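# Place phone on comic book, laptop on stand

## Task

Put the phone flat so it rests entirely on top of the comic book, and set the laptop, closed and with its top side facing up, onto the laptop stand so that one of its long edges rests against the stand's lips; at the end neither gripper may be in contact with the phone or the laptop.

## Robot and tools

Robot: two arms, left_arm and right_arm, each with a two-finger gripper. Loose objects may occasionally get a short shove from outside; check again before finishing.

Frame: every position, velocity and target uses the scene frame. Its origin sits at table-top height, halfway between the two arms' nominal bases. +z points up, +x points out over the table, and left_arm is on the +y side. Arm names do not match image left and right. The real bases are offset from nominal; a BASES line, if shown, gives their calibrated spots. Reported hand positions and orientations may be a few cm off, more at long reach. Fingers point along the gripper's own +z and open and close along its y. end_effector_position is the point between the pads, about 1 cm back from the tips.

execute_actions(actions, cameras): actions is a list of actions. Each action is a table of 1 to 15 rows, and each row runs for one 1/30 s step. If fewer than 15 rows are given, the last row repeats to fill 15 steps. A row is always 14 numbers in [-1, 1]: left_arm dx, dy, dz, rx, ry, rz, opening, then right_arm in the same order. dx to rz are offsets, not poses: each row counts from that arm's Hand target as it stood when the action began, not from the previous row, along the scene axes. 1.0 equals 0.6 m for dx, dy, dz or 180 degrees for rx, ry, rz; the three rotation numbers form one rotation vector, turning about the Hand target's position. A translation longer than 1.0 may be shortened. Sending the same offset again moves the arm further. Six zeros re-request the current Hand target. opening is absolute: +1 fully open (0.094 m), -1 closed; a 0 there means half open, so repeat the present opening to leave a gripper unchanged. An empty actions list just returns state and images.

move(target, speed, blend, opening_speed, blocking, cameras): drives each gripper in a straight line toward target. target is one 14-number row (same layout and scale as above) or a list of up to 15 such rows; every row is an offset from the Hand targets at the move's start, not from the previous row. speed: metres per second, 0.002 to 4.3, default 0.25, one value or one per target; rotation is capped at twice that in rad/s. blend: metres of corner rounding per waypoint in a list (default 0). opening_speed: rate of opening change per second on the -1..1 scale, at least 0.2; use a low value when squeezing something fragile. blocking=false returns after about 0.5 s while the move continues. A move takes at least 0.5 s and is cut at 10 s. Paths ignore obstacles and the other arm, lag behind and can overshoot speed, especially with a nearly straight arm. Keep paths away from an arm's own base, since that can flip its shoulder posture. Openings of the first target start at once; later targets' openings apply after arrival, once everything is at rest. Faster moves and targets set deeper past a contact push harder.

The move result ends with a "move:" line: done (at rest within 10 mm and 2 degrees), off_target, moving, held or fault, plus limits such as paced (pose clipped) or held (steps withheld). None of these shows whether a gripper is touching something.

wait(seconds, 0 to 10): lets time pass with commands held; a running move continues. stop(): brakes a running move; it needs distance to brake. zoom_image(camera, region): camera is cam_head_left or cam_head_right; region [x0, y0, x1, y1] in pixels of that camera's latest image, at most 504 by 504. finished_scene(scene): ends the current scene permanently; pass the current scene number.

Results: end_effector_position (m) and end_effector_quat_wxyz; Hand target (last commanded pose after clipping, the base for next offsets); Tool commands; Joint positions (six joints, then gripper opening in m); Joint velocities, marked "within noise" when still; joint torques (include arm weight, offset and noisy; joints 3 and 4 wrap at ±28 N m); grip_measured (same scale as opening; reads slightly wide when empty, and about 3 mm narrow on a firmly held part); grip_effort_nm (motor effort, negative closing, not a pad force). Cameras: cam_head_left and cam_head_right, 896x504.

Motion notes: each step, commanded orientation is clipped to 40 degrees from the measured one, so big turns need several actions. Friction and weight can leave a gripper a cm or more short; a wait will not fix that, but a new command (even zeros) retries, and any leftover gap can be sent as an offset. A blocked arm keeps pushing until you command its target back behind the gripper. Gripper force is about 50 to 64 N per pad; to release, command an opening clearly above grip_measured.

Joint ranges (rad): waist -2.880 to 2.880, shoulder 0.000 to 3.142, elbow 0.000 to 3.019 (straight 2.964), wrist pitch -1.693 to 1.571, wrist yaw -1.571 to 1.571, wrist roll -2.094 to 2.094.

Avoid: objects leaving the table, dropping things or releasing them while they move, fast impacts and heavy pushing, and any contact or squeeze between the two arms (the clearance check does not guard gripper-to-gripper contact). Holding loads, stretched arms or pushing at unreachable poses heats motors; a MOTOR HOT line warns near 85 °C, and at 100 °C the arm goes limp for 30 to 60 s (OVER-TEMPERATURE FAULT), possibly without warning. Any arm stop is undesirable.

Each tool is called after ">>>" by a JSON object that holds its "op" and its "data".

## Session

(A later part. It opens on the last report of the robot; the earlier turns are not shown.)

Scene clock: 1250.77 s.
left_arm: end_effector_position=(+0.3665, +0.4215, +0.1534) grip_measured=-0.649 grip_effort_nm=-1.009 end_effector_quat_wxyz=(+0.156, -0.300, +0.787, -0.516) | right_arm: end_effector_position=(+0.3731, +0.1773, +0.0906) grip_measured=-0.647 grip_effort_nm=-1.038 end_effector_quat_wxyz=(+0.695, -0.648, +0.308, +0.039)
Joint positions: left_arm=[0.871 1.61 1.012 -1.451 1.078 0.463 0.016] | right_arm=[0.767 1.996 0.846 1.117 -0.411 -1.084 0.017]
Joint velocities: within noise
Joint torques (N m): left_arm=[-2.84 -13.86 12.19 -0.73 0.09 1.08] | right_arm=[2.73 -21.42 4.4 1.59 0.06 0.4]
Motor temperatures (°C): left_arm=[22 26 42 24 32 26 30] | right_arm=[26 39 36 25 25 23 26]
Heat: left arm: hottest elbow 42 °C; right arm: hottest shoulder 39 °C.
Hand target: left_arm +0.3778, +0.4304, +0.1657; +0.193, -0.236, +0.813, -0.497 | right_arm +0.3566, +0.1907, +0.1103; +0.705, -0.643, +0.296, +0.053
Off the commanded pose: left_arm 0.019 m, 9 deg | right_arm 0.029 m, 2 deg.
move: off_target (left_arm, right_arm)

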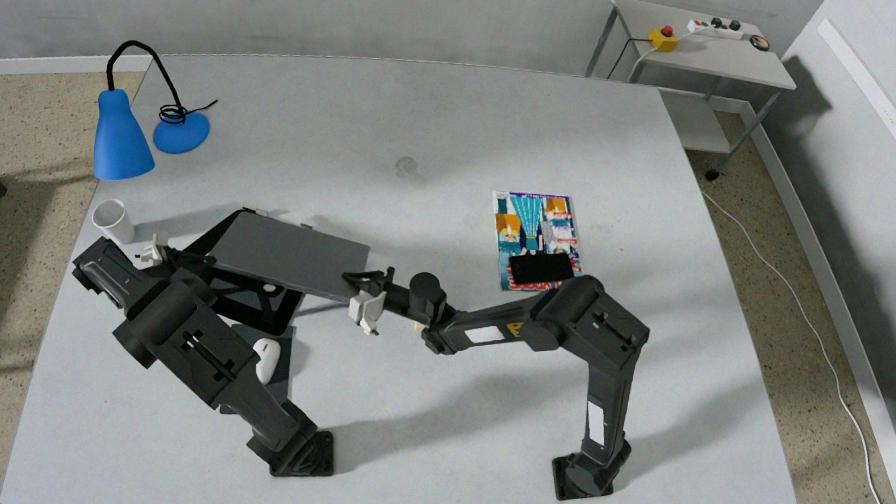

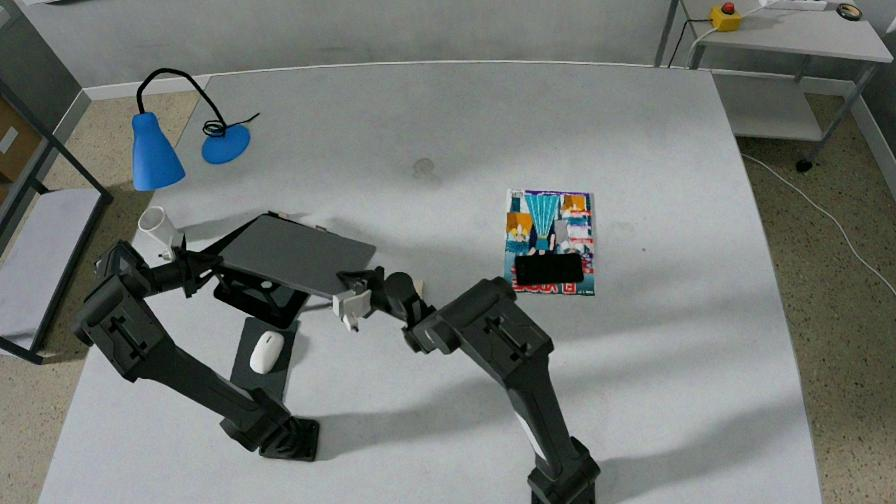

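>>> {"op": "move", "data": {"target": [[0,0,0.0,0,0,0,-0.9,-0.03,0.0,0.02,0,0,0,-0.85]], "speed": 0.08, "cameras": ["cam_head_left","cam_head_right"]}}

>>> {"op": "zoom_image", "data": {"camera": "cam_head_left", "region": [230, 195, 330, 245]}}

>>> {"op": "zoom_image", "data": {"camera": "cam_head_right", "region": [255, 195, 355, 245]}}

Scene clock: 1256.93 s.
left_arm: end_effector_position=(+0.3655, +0.4205, +0.1534) grip_measured=-0.649 grip_effort_nm=-1.009 end_effector_quat_wxyz=(+0.154, -0.298, +0.788, -0.516) | right_arm: end_effector_position=(+0.3615, +0.1744, +0.0957) grip_measured=-0.649 grip_effort_nm=-1.038 end_effector_quat_wxyz=(+0.693, -0.646, +0.317, +0.031)
Joint positions: left_arm=[0.871 1.612 1.013 -1.462 1.076 0.473 0.016] | right_arm=[0.788 1.964 0.81 1.115 -0.366 -1.083 0.016]
Joint velocities: within noise
Joint torques (N m): left_arm=[-2.78 -13.8 12.42 -0.25 0.09 1.12] | right_arm=[3.25 -22.07 4.18 1.29 -0.54 0.39]
Motor temperatures (°C): left_arm=[22 26 42 24 32 26 30] | right_arm=[26 39 36 25 25 23 27]
Heat: left arm: hottest elbow 42 °C; right arm: hottest shoulder 39 °C.
Hand target: left_arm +0.3779, +0.4305, +0.1658; +0.193, -0.236, +0.813, -0.497 | right_arm +0.3387, +0.1906, +0.1221; +0.704, -0.643, +0.296, +0.053
Off the commanded pose: left_arm 0.020 m, 9 deg | right_arm 0.039 m, 4 deg.
move: off_target (left_arm, right_arm)

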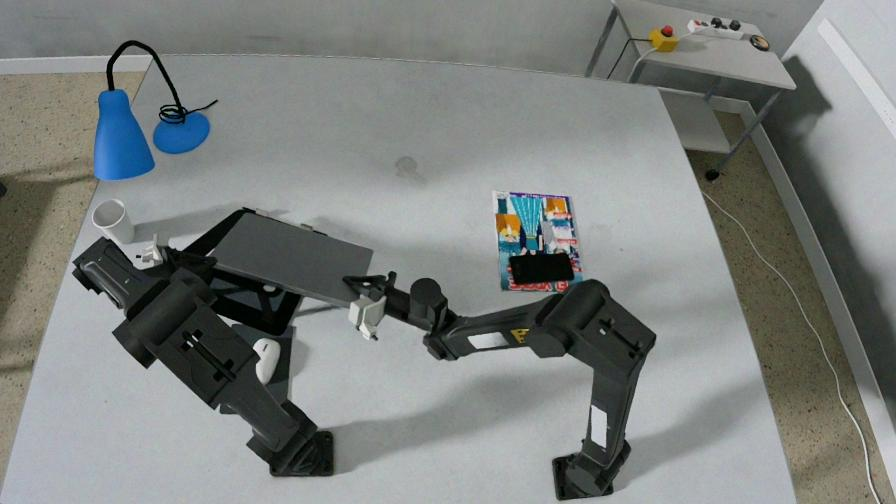

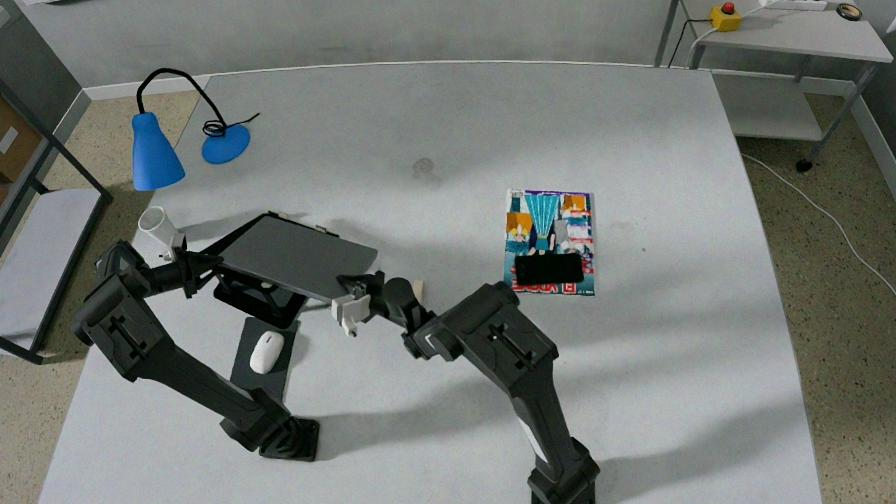

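Scaled by 5.040.

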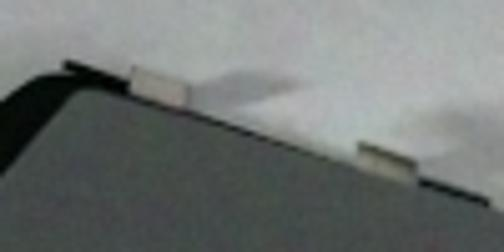

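Scaled by 5.040.

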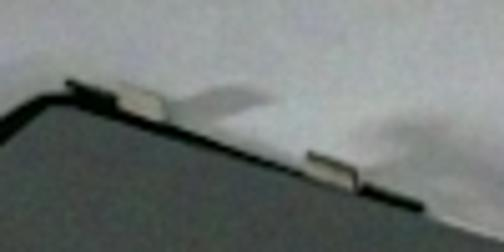

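>>> {"op": "move", "data": {"target": [[-0.02,-0.01,-0.04,0,0,0,-0.9,0.025,-0.02,-0.075,0,0,0,-0.85]], "speed": 0.06, "cameras": ["cam_head_left","cam_head_right"]}}

>>> {"op": "zoom_image", "data": {"camera": "cam_head_left", "region": [230, 195, 330, 245]}}

>>> {"op": "zoom_image", "data": {"camera": "cam_head_right", "region": [255, 195, 355, 245]}}

Scene clock: 1260.63 s.
left_arm: end_effector_position=(+0.3647, +0.4198, +0.1524) grip_measured=-0.649 grip_effort_nm=-1.004 end_effector_quat_wxyz=(+0.158, -0.289, +0.792, -0.515) | right_arm: end_effector_position=(+0.3603, +0.1721, +0.0902) grip_measured=-0.656 grip_effort_nm=-1.038 end_effector_quat_wxyz=(+0.708, -0.635, +0.305, +0.039)
Joint positions: left_arm=[0.871 1.612 1.01 -1.461 1.074 0.497 0.016] | right_arm=[0.78 2.009 0.81 1.206 -0.392 -1.065 0.016]
Joint velocities: within noise
Joint torques (N m): left_arm=[-1.38 -12.92 7.34 1.25 0 1.11] | right_arm=[1.03 -15.68 4.93 2.09 -0.97 0.22]
Motor temperatures (°C): left_arm=[22 27 42 24 32 26 30] | right_arm=[26 39 36 25 25 23 27]
Heat: left arm: hottest elbow 42 °C; right arm: hottest shoulder 39 °C.
Hand target: left_arm +0.3658, +0.4244, +0.1418; +0.193, -0.236, +0.813, -0.497 | right_arm +0.3536, +0.1787, +0.0771; +0.704, -0.643, +0.296, +0.053
Off the commanded pose: left_arm 0.012 m, 8 deg | right_arm 0.016 m, 2 deg.
move: off_target (left_arm, right_arm)

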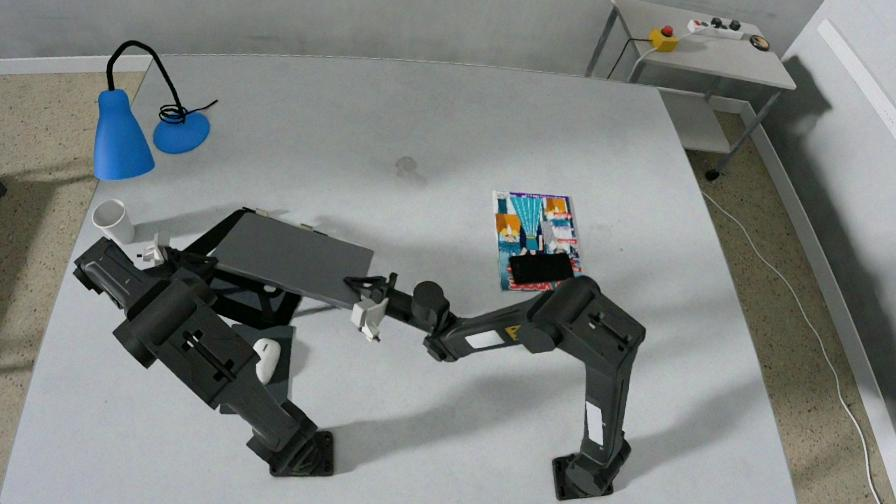

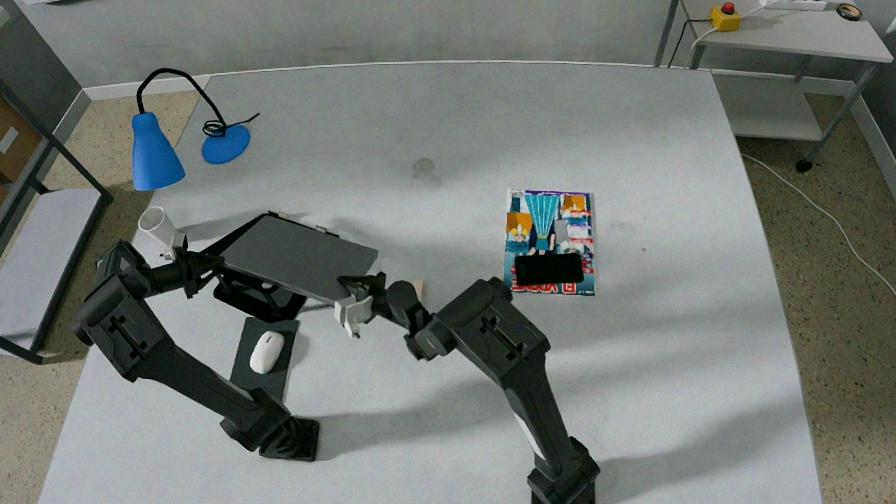

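Scaled by 5.040.

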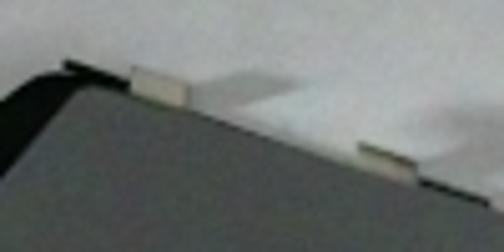

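Scaled by 5.040.

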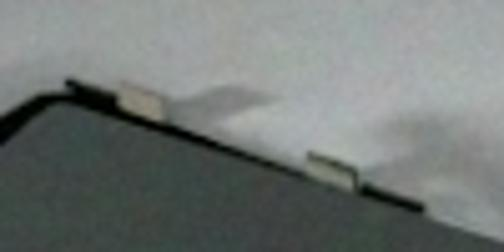

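Good. Release the right, then retreat.

>>> {"op": "move", "data": {"target": [[0,0,0,0,0,0,-0.9,0,0,0.01,0,0,0,0.1]], "opening_speed": 0.4, "cameras": []}}

>>> {"op": "move", "data": {"target": [[0,0,0,0,0,0,-0.9,-0.1,-0.16,0,0,0,0,0.1],[0,0,0,0,0,0,-0.9,-0.12,-0.3,0.1,0,0,0,0.1]], "speed": 0.15, "cameras": ["cam_head_left","cam_head_right"]}}

>>> {"op": "zoom_image", "data": {"camera": "cam_head_left", "region": [190, 180, 390, 330]}}

>>> {"op": "zoom_image", "data": {"camera": "cam_head_right", "region": [255, 195, 355, 245]}}

Scene clock: 1266.23 s.
left_arm: end_effector_position=(+0.3650, +0.4191, +0.1520) grip_measured=-0.649 grip_effort_nm=-1.009 end_effector_quat_wxyz=(+0.161, -0.286, +0.792, -0.515) | right_arm: end_effector_position=(+0.3563, +0.1736, +0.0903) grip_measured=+0.098 grip_effort_nm=0.066 end_effector_quat_wxyz=(+0.708, -0.639, +0.297, +0.048)
Joint positions: left_arm=[0.87 1.612 1.008 -1.459 1.077 0.503 0.016] | right_arm=[0.779 2.009 0.81 1.207 -0.419 -1.064 0.052]
Joint velocities: within noise
Joint torques (N m): left_arm=[-0.97 -12.16 7.49 1.11 -0.14 1.02] | right_arm=[0.97 -16.85 4.85 1.48 -0.05 0.21]
Motor temperatures (°C): left_arm=[22 27 41 24 32 26 30] | right_arm=[26 38 36 25 25 23 27]
Heat: left arm: hottest elbow 41 °C; right arm: hottest shoulder 38 °C.
Hand target: left_arm +0.3658, +0.4244, +0.1418; +0.193, -0.236, +0.813, -0.497 | right_arm +0.3537, +0.1786, +0.0832; +0.705, -0.643, +0.296, +0.053
Off the commanded pose: left_arm 0.012 m, 7 deg | right_arm 0.009 m, 1 deg.
move: off_target (left_arm)
No camera images: "cameras" was empty.

Scene clock: 1268.50 s.
left_arm: end_effector_position=(+0.3654, +0.4192, +0.1519) grip_measured=-0.649 grip_effort_nm=-1.009 end_effector_quat_wxyz=(+0.162, -0.285, +0.792, -0.515) | right_arm: end_effector_position=(+0.2819, +0.0049, +0.1428) grip_measured=+0.099 grip_effort_nm=0.032 end_effector_quat_wxyz=(+0.706, -0.643, +0.291, +0.056)
Joint positions: left_arm=[0.869 1.612 1.008 -1.456 1.077 0.504 0.016] | right_arm=[0.54 1.612 0.348 1.268 -0.68 -1.064 0.052]
Joint velocities: within noise
Joint torques (N m): left_arm=[-1.03 -12.86 7.51 1.16 -0.15 1.06] | right_arm=[-0.56 -12.16 2.84 1.09 -0.06 0.21]
Motor temperatures (°C): left_arm=[22 27 41 24 32 26 30] | right_arm=[26 38 36 25 25 23 27]
Heat: left arm: hottest elbow 41 °C; right arm: hottest shoulder 38 °C.
Hand target: left_arm +0.3658, +0.4244, +0.1418; +0.193, -0.236, +0.813, -0.497 | right_arm +0.2818, -0.0014, +0.1432; +0.704, -0.643, +0.296, +0.053
Off the commanded pose: left_arm 0.011 m, 7 deg | right_arm 0.006 m, 1 deg.
move: off_target (left_arm)

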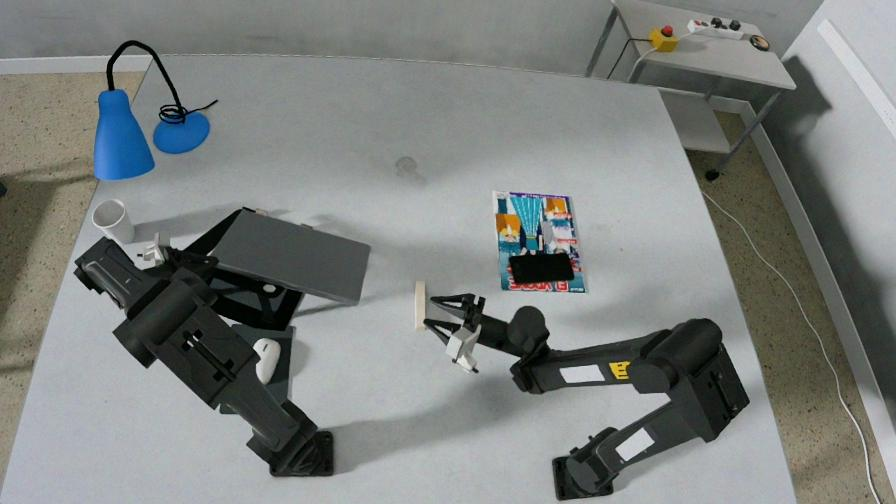

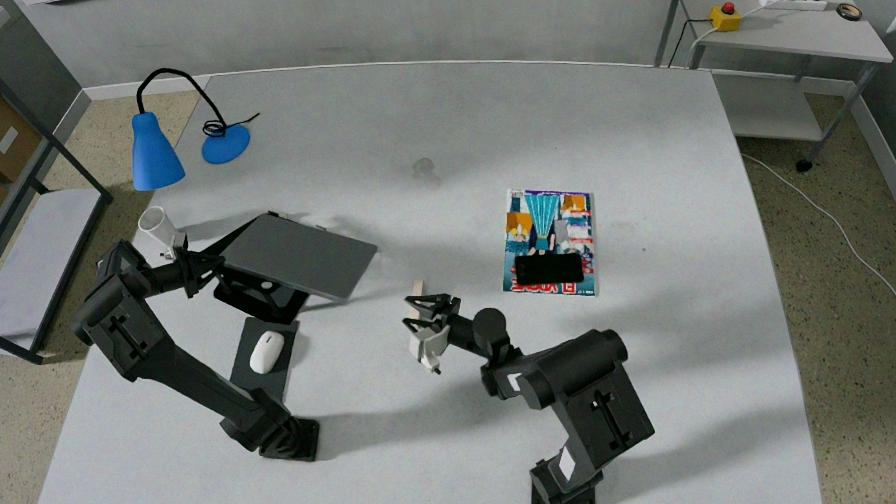

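Scaled by 2.520.

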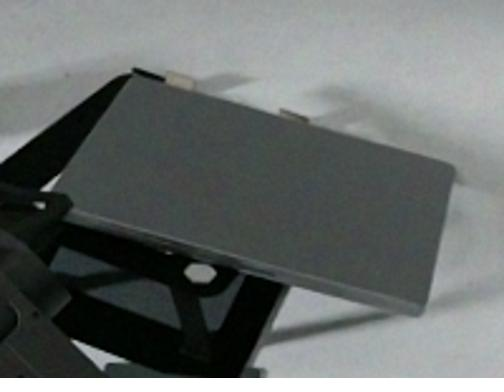

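Scaled by 5.040.

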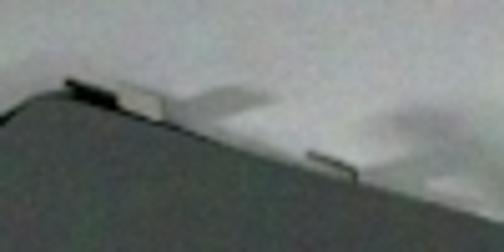

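>>> {"op": "move", "data": {"target": [[0.03,0.01,-0.005,0,0,0.0,-0.9,0,0,0,0,0,0,0.1]], "speed": 0.05, "cameras": ["cam_head_left","cam_head_right"]}}

>>> {"op": "zoom_image", "data": {"camera": "cam_head_left", "region": [190, 180, 390, 330]}}

>>> {"op": "zoom_image", "data": {"camera": "cam_head_right", "region": [255, 195, 355, 245]}}

Scene clock: 1273.73 s.
left_arm: end_effector_position=(+0.3698, +0.4185, +0.1505) grip_measured=-0.649 grip_effort_nm=-1.009 end_effector_quat_wxyz=(+0.163, -0.288, +0.788, -0.519) | right_arm: end_effector_position=(+0.2818, +0.0049, +0.1427) grip_measured=+0.099 grip_effort_nm=0.037 end_effector_quat_wxyz=(+0.706, -0.643, +0.291, +0.056)
Joint positions: left_arm=[0.862 1.619 1.008 -1.44 1.092 0.484 0.016] | right_arm=[0.54 1.612 0.348 1.268 -0.68 -1.064 0.052]
Joint velocities: within noise
Joint torques (N m): left_arm=[-2.08 -10.46 10.78 1.73 -0.29 0.84] | right_arm=[-0.44 -12.04 2.86 1.07 -0.05 0.21]
Motor temperatures (°C): left_arm=[22 27 41 24 32 26 30] | right_arm=[26 38 35 25 25 23 26]
Heat: left arm: hottest elbow 41 °C; right arm: hottest shoulder 38 °C.
Hand target: left_arm +0.3838, +0.4305, +0.1387; +0.193, -0.236, +0.813, -0.497 | right_arm +0.2817, -0.0013, +0.1432; +0.704, -0.643, +0.296, +0.053
Off the commanded pose: left_arm 0.022 m, 8 deg | right_arm 0.006 m, 1 deg.
move: off_target (left_arm)

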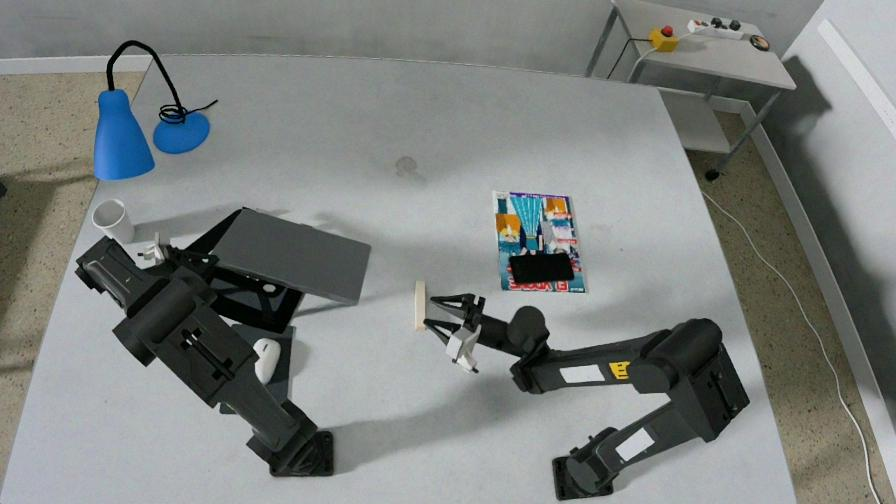

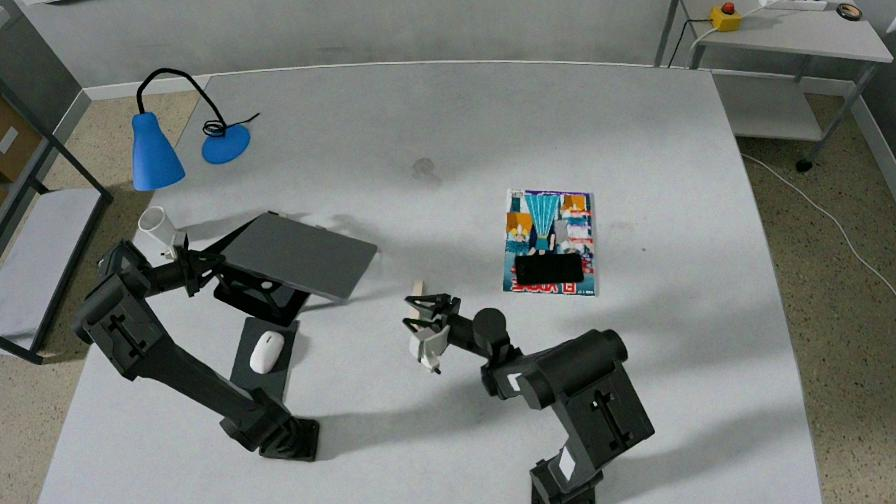

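Scaled by 2.520.

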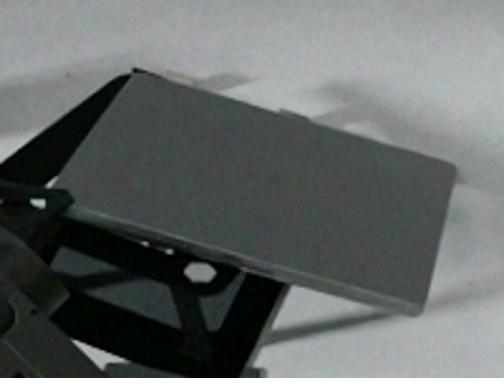

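Scaled by 5.040.

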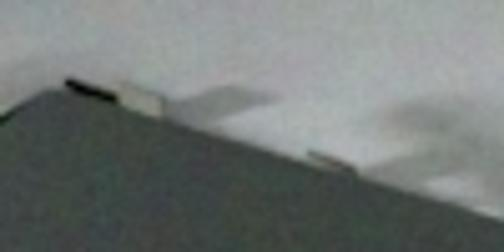

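>>> {"op": "move", "data": {"target": [[0.02,0.01,-0.0,0,0,-0.02,-0.9,0,0,0,0,0,0,0.1]], "speed": 0.05, "cameras": ["cam_head_left","cam_head_right"]}}

>>> {"op": "zoom_image", "data": {"camera": "cam_head_left", "region": [230, 195, 330, 245]}}

>>> {"op": "zoom_image", "data": {"camera": "cam_head_right", "region": [255, 195, 355, 245]}}

Scene clock: 1283.70 s.
left_arm: end_effector_position=(+0.3828, +0.4219, +0.1485) grip_measured=-0.649 grip_effort_nm=-1.009 end_effector_quat_wxyz=(+0.150, -0.266, +0.797, -0.522) | right_arm: end_effector_position=(+0.2818, +0.0049, +0.1427) grip_measured=+0.099 grip_effort_nm=0.037 end_effector_quat_wxyz=(+0.706, -0.643, +0.291, +0.056)
Joint positions: left_arm=[0.837 1.674 1.069 -1.49 1.077 0.539 0.016] | right_arm=[0.54 1.612 0.348 1.268 -0.68 -1.064 0.052]
Joint velocities: within noise
Joint torques (N m): left_arm=[-1.61 -11.22 12.01 0.76 -0.43 1.03] | right_arm=[-0.44 -12.1 2.85 1.07 -0.05 0.21]
Motor temperatures (°C): left_arm=[22 26 41 24 31 26 31] | right_arm=[26 37 35 25 25 23 26]
Heat: left arm: hottest elbow 41 °C; right arm: hottest shoulder 37 °C.
Hand target: left_arm +0.3958, +0.4365, +0.1387; +0.177, -0.210, +0.820, -0.503 | right_arm +0.2817, -0.0013, +0.1432; +0.704, -0.643, +0.296, +0.053
Off the commanded pose: left_arm 0.022 m, 8 deg | right_arm 0.006 m, 1 deg.
move: off_target (left_arm)

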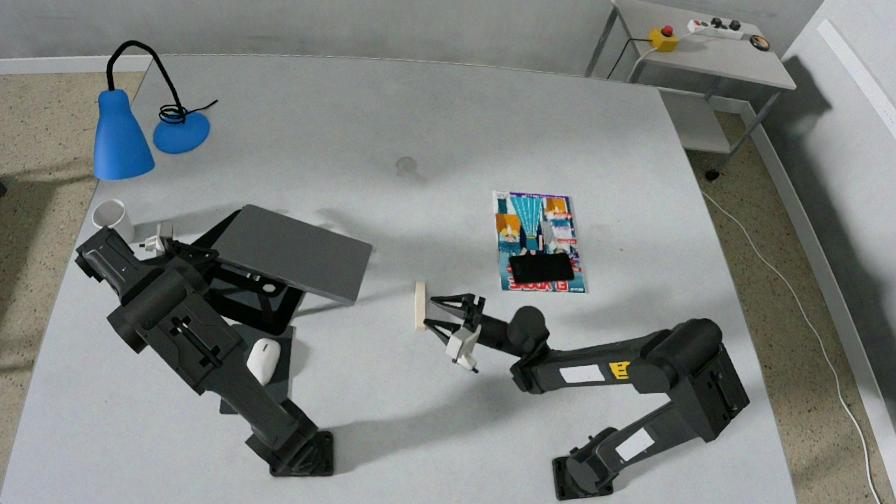

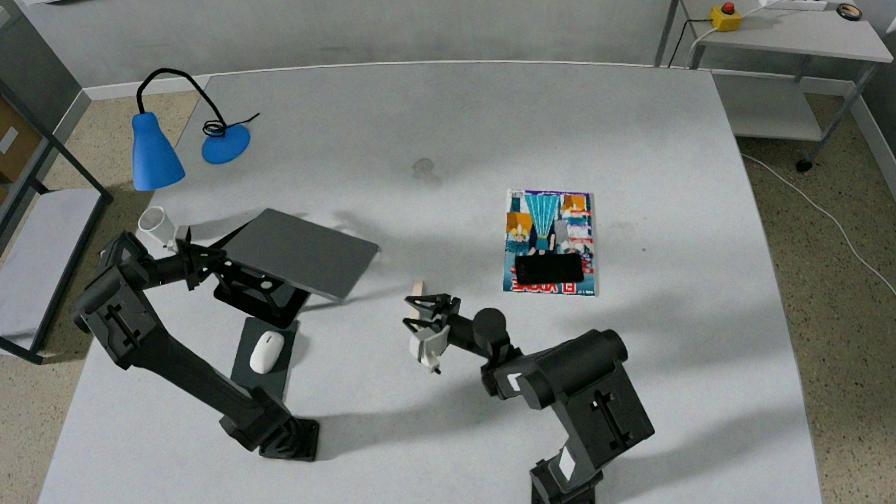

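Scaled by 5.040.

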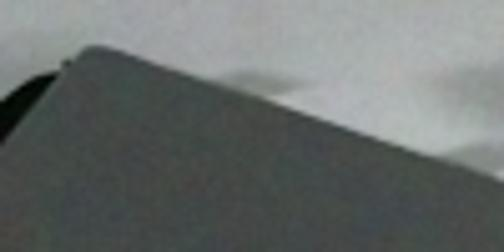

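Scaled by 5.040.

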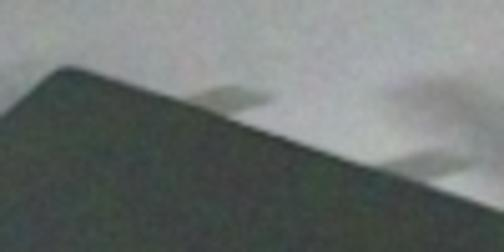

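>>> {"op": "move", "data": {"target": [[-0.02,0.0,0.03,0,0,0.0,-0.9,0,0,0,0,0,0,0.1],[-0.075,0.0,0.03,0,0,0.0,-0.9,0,0,0,0,0,0,0.1]], "speed": 0.06, "cameras": ["cam_head_left","cam_head_right"]}}

>>> {"op": "zoom_image", "data": {"camera": "cam_head_left", "region": [200, 180, 400, 310]}}

>>> {"op": "zoom_image", "data": {"camera": "cam_head_right", "region": [200, 180, 400, 310]}}

Scene clock: 1289.70 s.
left_arm: end_effector_position=(+0.3603, +0.4252, +0.1526) grip_measured=-0.649 grip_effort_nm=-1.009 end_effector_quat_wxyz=(+0.139, -0.249, +0.805, -0.520) | right_arm: end_effector_position=(+0.2818, +0.0049, +0.1427) grip_measured=+0.099 grip_effort_nm=0.037 end_effector_quat_wxyz=(+0.706, -0.643, +0.291, +0.056)
Joint positions: left_arm=[0.879 1.674 1.073 -1.602 1.024 0.67 0.016] | right_arm=[0.54 1.612 0.348 1.268 -0.68 -1.064 0.052]
Joint velocities: within noise
Joint torques (N m): left_arm=[1.26 -15.79 7.27 -0.39 -0.28 1.06] | right_arm=[-0.38 -12.04 2.86 1.06 -0.06 0.21]
Motor temperatures (°C): left_arm=[22 27 41 24 31 26 31] | right_arm=[26 37 34 25 25 23 26]
Heat: left arm: hottest elbow 41 °C; right arm: hottest shoulder 37 °C.
Hand target: left_arm +0.3507, +0.4365, +0.1567; +0.177, -0.210, +0.820, -0.503 | right_arm +0.2817, -0.0013, +0.1432; +0.704, -0.643, +0.296, +0.053
Off the commanded pose: left_arm 0.015 m, 7 deg | right_arm 0.006 m, 1 deg.
move: off_target (left_arm)

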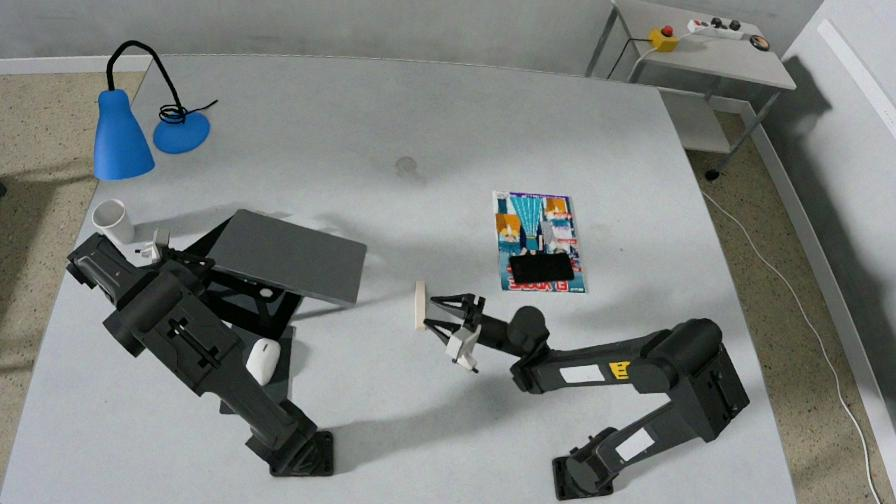

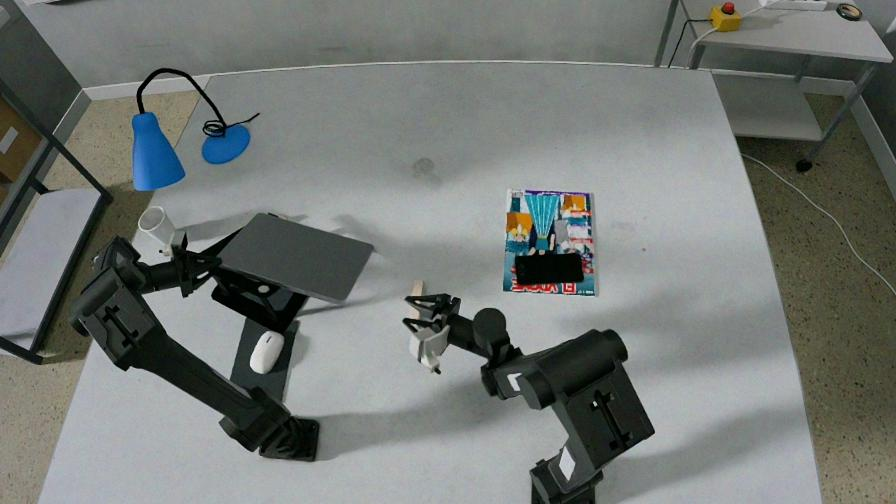

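Scaled by 2.520.

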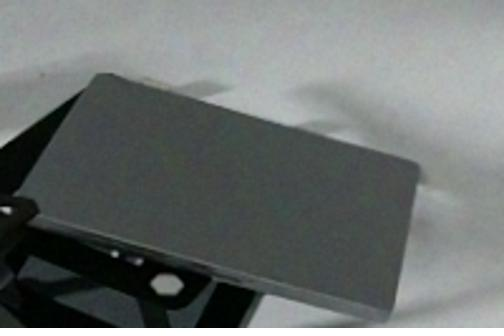

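Scaled by 2.520.

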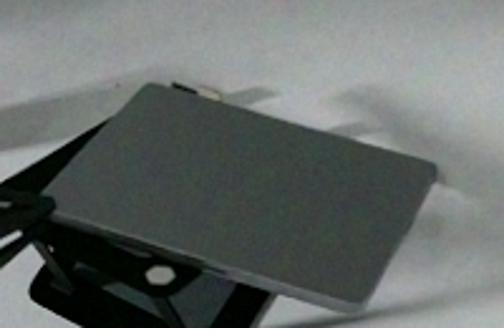

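>>> {"op": "move", "data": {"target": [[0,0,0,0,0,0,-0.9,0.03,0.13,-0.1,0,0,0,0.15],[0,0,0,0,0,0,-0.9,0.13,0.31,-0.108,0,0,0.02,0.15]], "speed": 0.15, "cameras": ["cam_head_left","cam_head_right"]}}

>>> {"op": "zoom_image", "data": {"camera": "cam_head_left", "region": [300, 220, 420, 310]}}

>>> {"op": "zoom_image", "data": {"camera": "cam_head_right", "region": [300, 220, 420, 310]}}

Scene clock: 1296.57 s.
left_arm: end_effector_position=(+0.3603, +0.4252, +0.1526) grip_measured=-0.649 grip_effort_nm=-1.009 end_effector_quat_wxyz=(+0.139, -0.249, +0.805, -0.520) | right_arm: end_effector_position=(+0.3560, +0.1717, +0.0841) grip_measured=+0.149 grip_effort_nm=0.061 end_effector_quat_wxyz=(+0.703, -0.650, +0.279, +0.072)
Joint positions: left_arm=[0.879 1.674 1.073 -1.602 1.023 0.671 0.016] | right_arm=[0.756 2.025 0.821 1.204 -0.506 -1.064 0.054]
Joint velocities: within noise
Joint torques (N m): left_arm=[1.03 -15.79 7.45 -0.53 -0.26 1.14] | right_arm=[1.2 -15.56 6.8 0.95 0.06 0.21]
Motor temperatures (°C): left_arm=[22 27 41 24 31 26 31] | right_arm=[26 36 34 25 25 23 26]
Heat: left arm: hottest elbow 41 °C; right arm: hottest shoulder 36 °C.
Hand target: left_arm +0.3508, +0.4365, +0.1567; +0.177, -0.211, +0.820, -0.503 | right_arm +0.3597, +0.1846, +0.0784; +0.702, -0.652, +0.276, +0.075
Off the commanded pose: left_arm 0.015 m, 7 deg | right_arm 0.015 m, 1 deg.
move: off_target (left_arm, right_arm)

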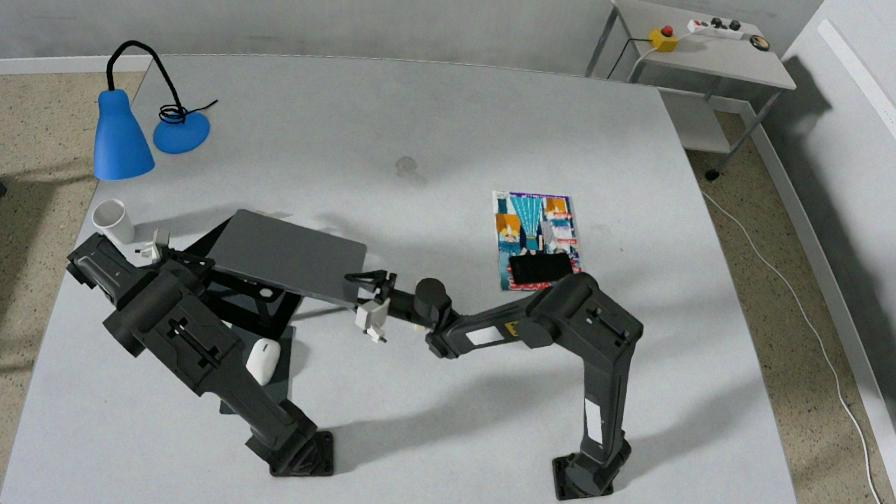

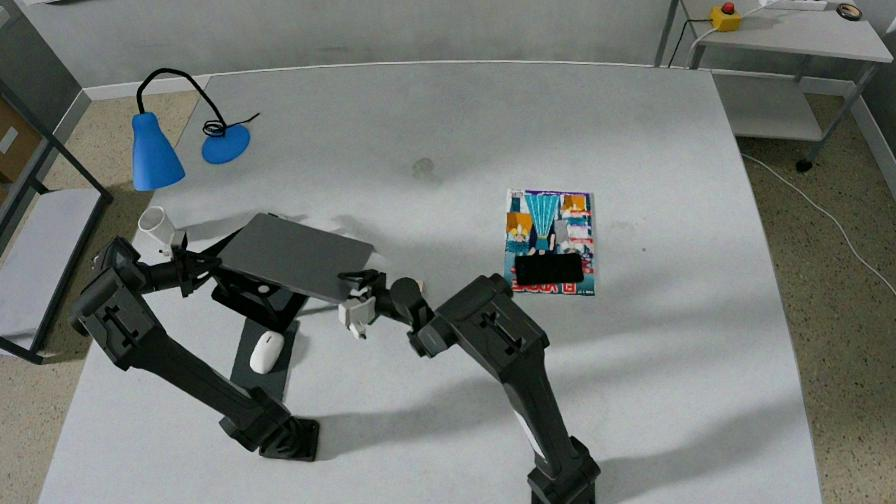

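Scaled by 4.200.

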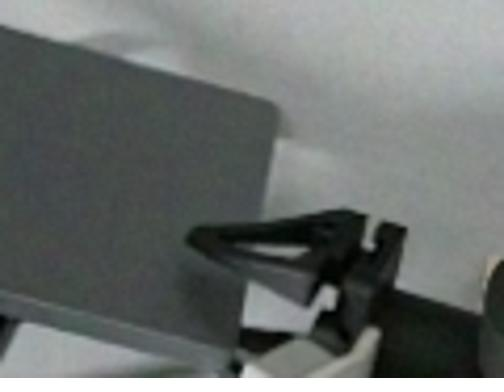

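Scaled by 4.200.

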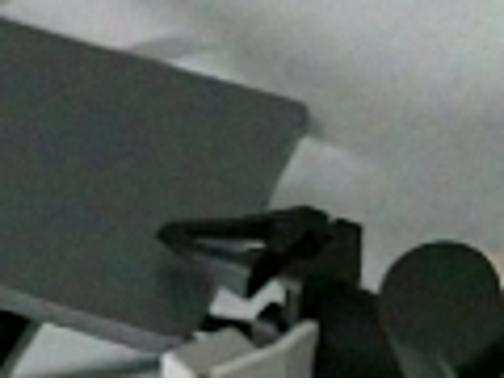

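>>> {"op": "move", "data": {"target": [[0,0,0,0,0,0,-0.9,0,0,0,0,0,0,-0.85]], "opening_speed": 0.35, "cameras": []}}

>>> {"op": "move", "data": {"target": [[0,0,0,0,0,0,-0.9,-0.02,0.0,0.06,0,0,0,-0.85],[-0.02,0,0.02,0,0,0,-0.9,-0.08,0.01,0.08,0,0,-0.03,-0.85]], "speed": 0.08, "cameras": ["cam_head_left","cam_head_right"]}}

>>> {"op": "zoom_image", "data": {"camera": "cam_head_left", "region": [200, 160, 400, 310]}}

>>> {"op": "zoom_image", "data": {"camera": "cam_head_right", "region": [200, 160, 400, 310]}}

Scene clock: 1303.77 s.
left_arm: end_effector_position=(+0.3592, +0.4264, +0.1527) grip_measured=-0.649 grip_effort_nm=-1.009 end_effector_quat_wxyz=(+0.139, -0.251, +0.804, -0.520) | right_arm: end_effector_position=(+0.3585, +0.1729, +0.0862) grip_measured=-0.638 grip_effort_nm=-1.038 end_effector_quat_wxyz=(+0.706, -0.651, +0.272, +0.061)
Joint positions: left_arm=[0.883 1.674 1.073 -1.605 1.022 0.672 0.016] | right_arm=[0.756 2.025 0.827 1.203 -0.501 -1.087 0.017]
Joint velocities: within noise
Joint torques (N m): left_arm=[0.91 -15.56 7.32 -0.47 -0.21 1.13] | right_arm=[1.26 -16.26 6.48 1.13 -0.12 0.42]
Motor temperatures (°C): left_arm=[22 27 40 24 31 26 31] | right_arm=[26 37 34 25 25 23 26]
Heat: left arm: hottest elbow 40 °C; right arm: hottest shoulder 37 °C.
Hand target: left_arm +0.3508, +0.4364, +0.1567; +0.177, -0.210, +0.820, -0.503 | right_arm +0.3597, +0.1847, +0.0785; +0.703, -0.652, +0.276, +0.075
Off the commanded pose: left_arm 0.014 m, 7 deg | right_arm 0.014 m, 2 deg.
move: off_target (left_arm, right_arm)
No camera images: "cameras" was empty.

Scene clock: 1305.50 s.
left_arm: end_effector_position=(+0.3454, +0.4343, +0.1547) grip_measured=-0.649 grip_effort_nm=-1.009 end_effector_quat_wxyz=(+0.134, -0.262, +0.801, -0.521) | right_arm: end_effector_position=(+0.3223, +0.1815, +0.0981) grip_measured=-0.642 grip_effort_nm=-1.038 end_effector_quat_wxyz=(+0.690, -0.649, +0.318, +0.031)
Joint positions: left_arm=[0.923 1.673 1.073 -1.648 1 0.699 0.016] | right_arm=[0.864 1.924 0.747 1.131 -0.29 -1.083 0.017]
Joint velocities: within noise
Joint torques (N m): left_arm=[-0.15 -17.96 7.25 -0.98 0.07 1.19] | right_arm=[1.96 -21.19 4.51 1.4 -0.07 0.4]
Motor temperatures (°C): left_arm=[22 27 40 24 31 26 31] | right_arm=[26 37 34 25 25 23 26]
Heat: left arm: hottest elbow 40 °C; right arm: hottest shoulder 37 °C.
Hand target: left_arm +0.3388, +0.4364, +0.1687; +0.177, -0.210, +0.820, -0.503 | right_arm +0.3116, +0.1907, +0.1265; +0.705, -0.638, +0.306, +0.042
Off the commanded pose: left_arm 0.016 m, 8 deg | right_arm 0.032 m, 3 deg.
move: off_target (left_arm, right_arm)

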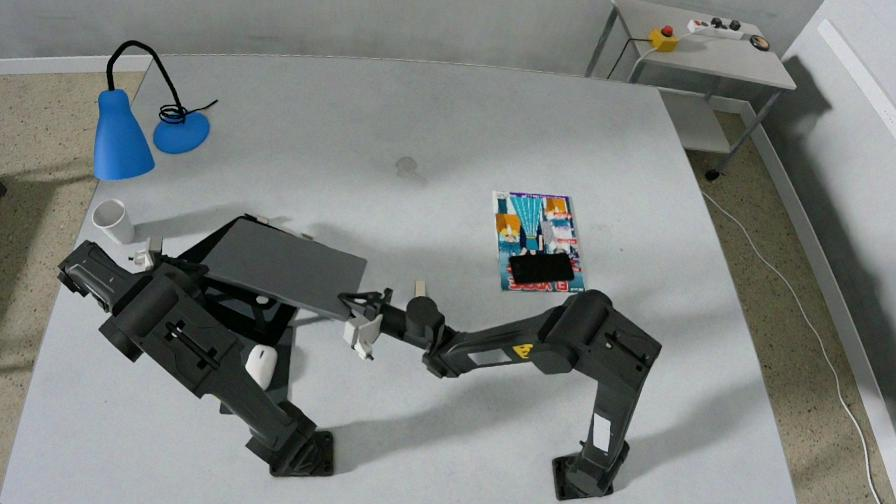

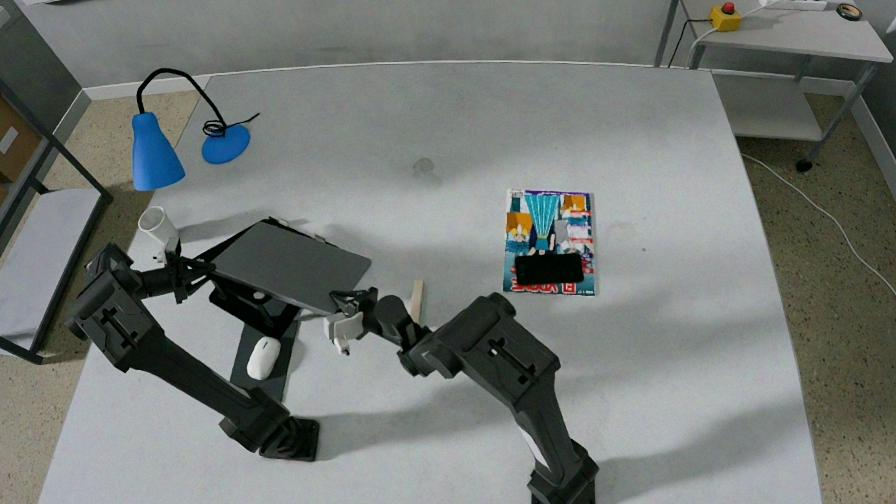

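Scaled by 2.520.

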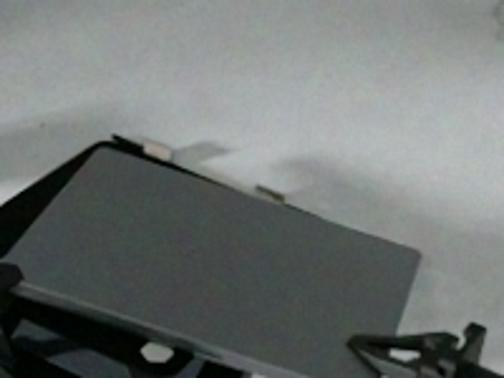

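Scaled by 2.520.

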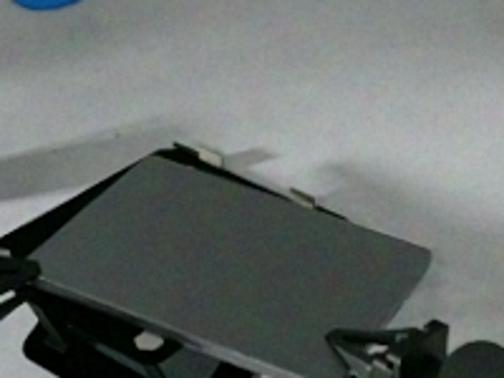

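>>> {"op": "move", "data": {"target": [[0.01,-0.003,-0.045,0,0,0,-0.9,-0.01,-0.015,-0.04,0,0,0,-0.85],[0.01,-0.003,-0.045,0,0,0,-0.9,0.0,-0.015,-0.085,0,0,0,-0.85]], "speed": 0.06, "cameras": ["cam_head_left","cam_head_right"]}}

>>> {"op": "zoom_image", "data": {"camera": "cam_head_left", "region": [230, 195, 330, 245]}}

>>> {"op": "zoom_image", "data": {"camera": "cam_head_right", "region": [255, 195, 355, 245]}}

Scene clock: 1310.30 s.
left_arm: end_effector_position=(+0.3451, +0.4315, +0.1519) grip_measured=-0.649 grip_effort_nm=-1.009 end_effector_quat_wxyz=(+0.139, -0.264, +0.797, -0.525) | right_arm: end_effector_position=(+0.3168, +0.1773, +0.0932) grip_measured=-0.655 grip_effort_nm=-1.038 end_effector_quat_wxyz=(+0.713, -0.628, +0.309, +0.033)
Joint positions: left_arm=[0.923 1.673 1.057 -1.636 1.014 0.701 0.016] | right_arm=[0.867 1.98 0.732 1.268 -0.287 -1.061 0.016]
Joint velocities: within noise
Joint torques (N m): left_arm=[-0.91 -13.92 6.41 1.51 -0.12 1] | right_arm=[0.91 -14.04 4.38 1.8 -0.54 0.18]
Motor temperatures (°C): left_arm=[22 27 40 24 31 27 31] | right_arm=[26 37 34 25 25 23 27]
Heat: left arm: hottest elbow 40 °C; right arm: hottest shoulder 37 °C.
Hand target: left_arm +0.3448, +0.4347, +0.1418; +0.177, -0.210, +0.820, -0.503 | right_arm +0.3117, +0.1816, +0.0753; +0.705, -0.638, +0.306, +0.042
Off the commanded pose: left_arm 0.011 m, 8 deg | right_arm 0.019 m, 2 deg.
move: off_target (left_arm, right_arm)

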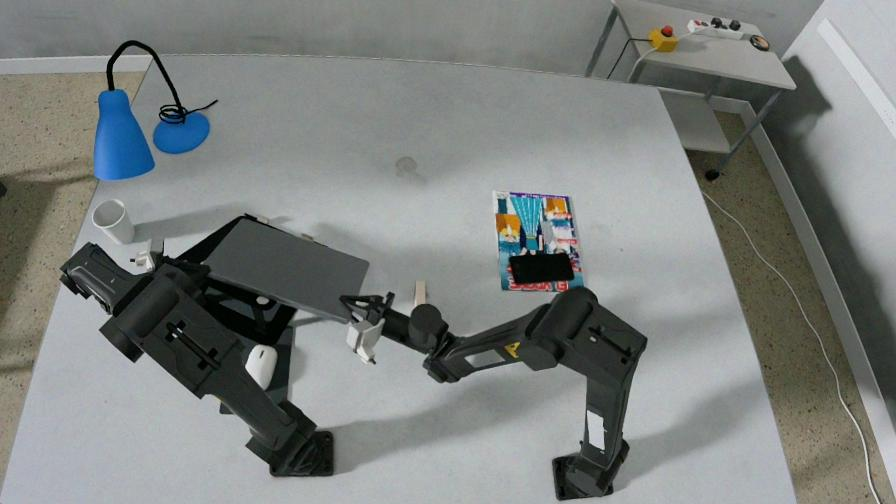

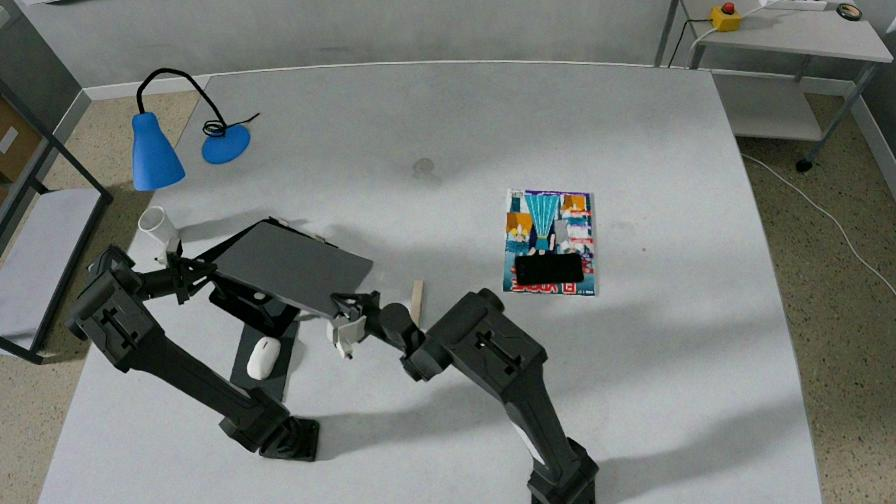

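Scaled by 5.040.

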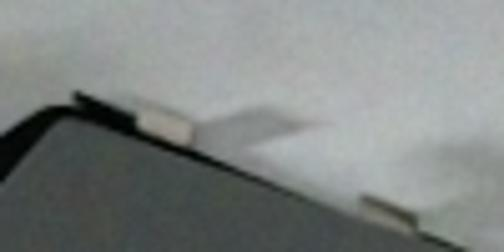

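Scaled by 5.040.

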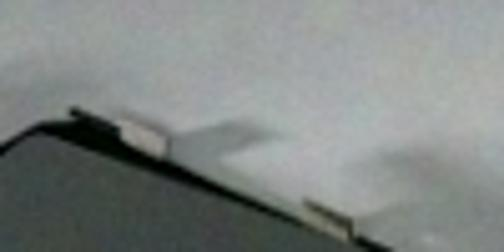

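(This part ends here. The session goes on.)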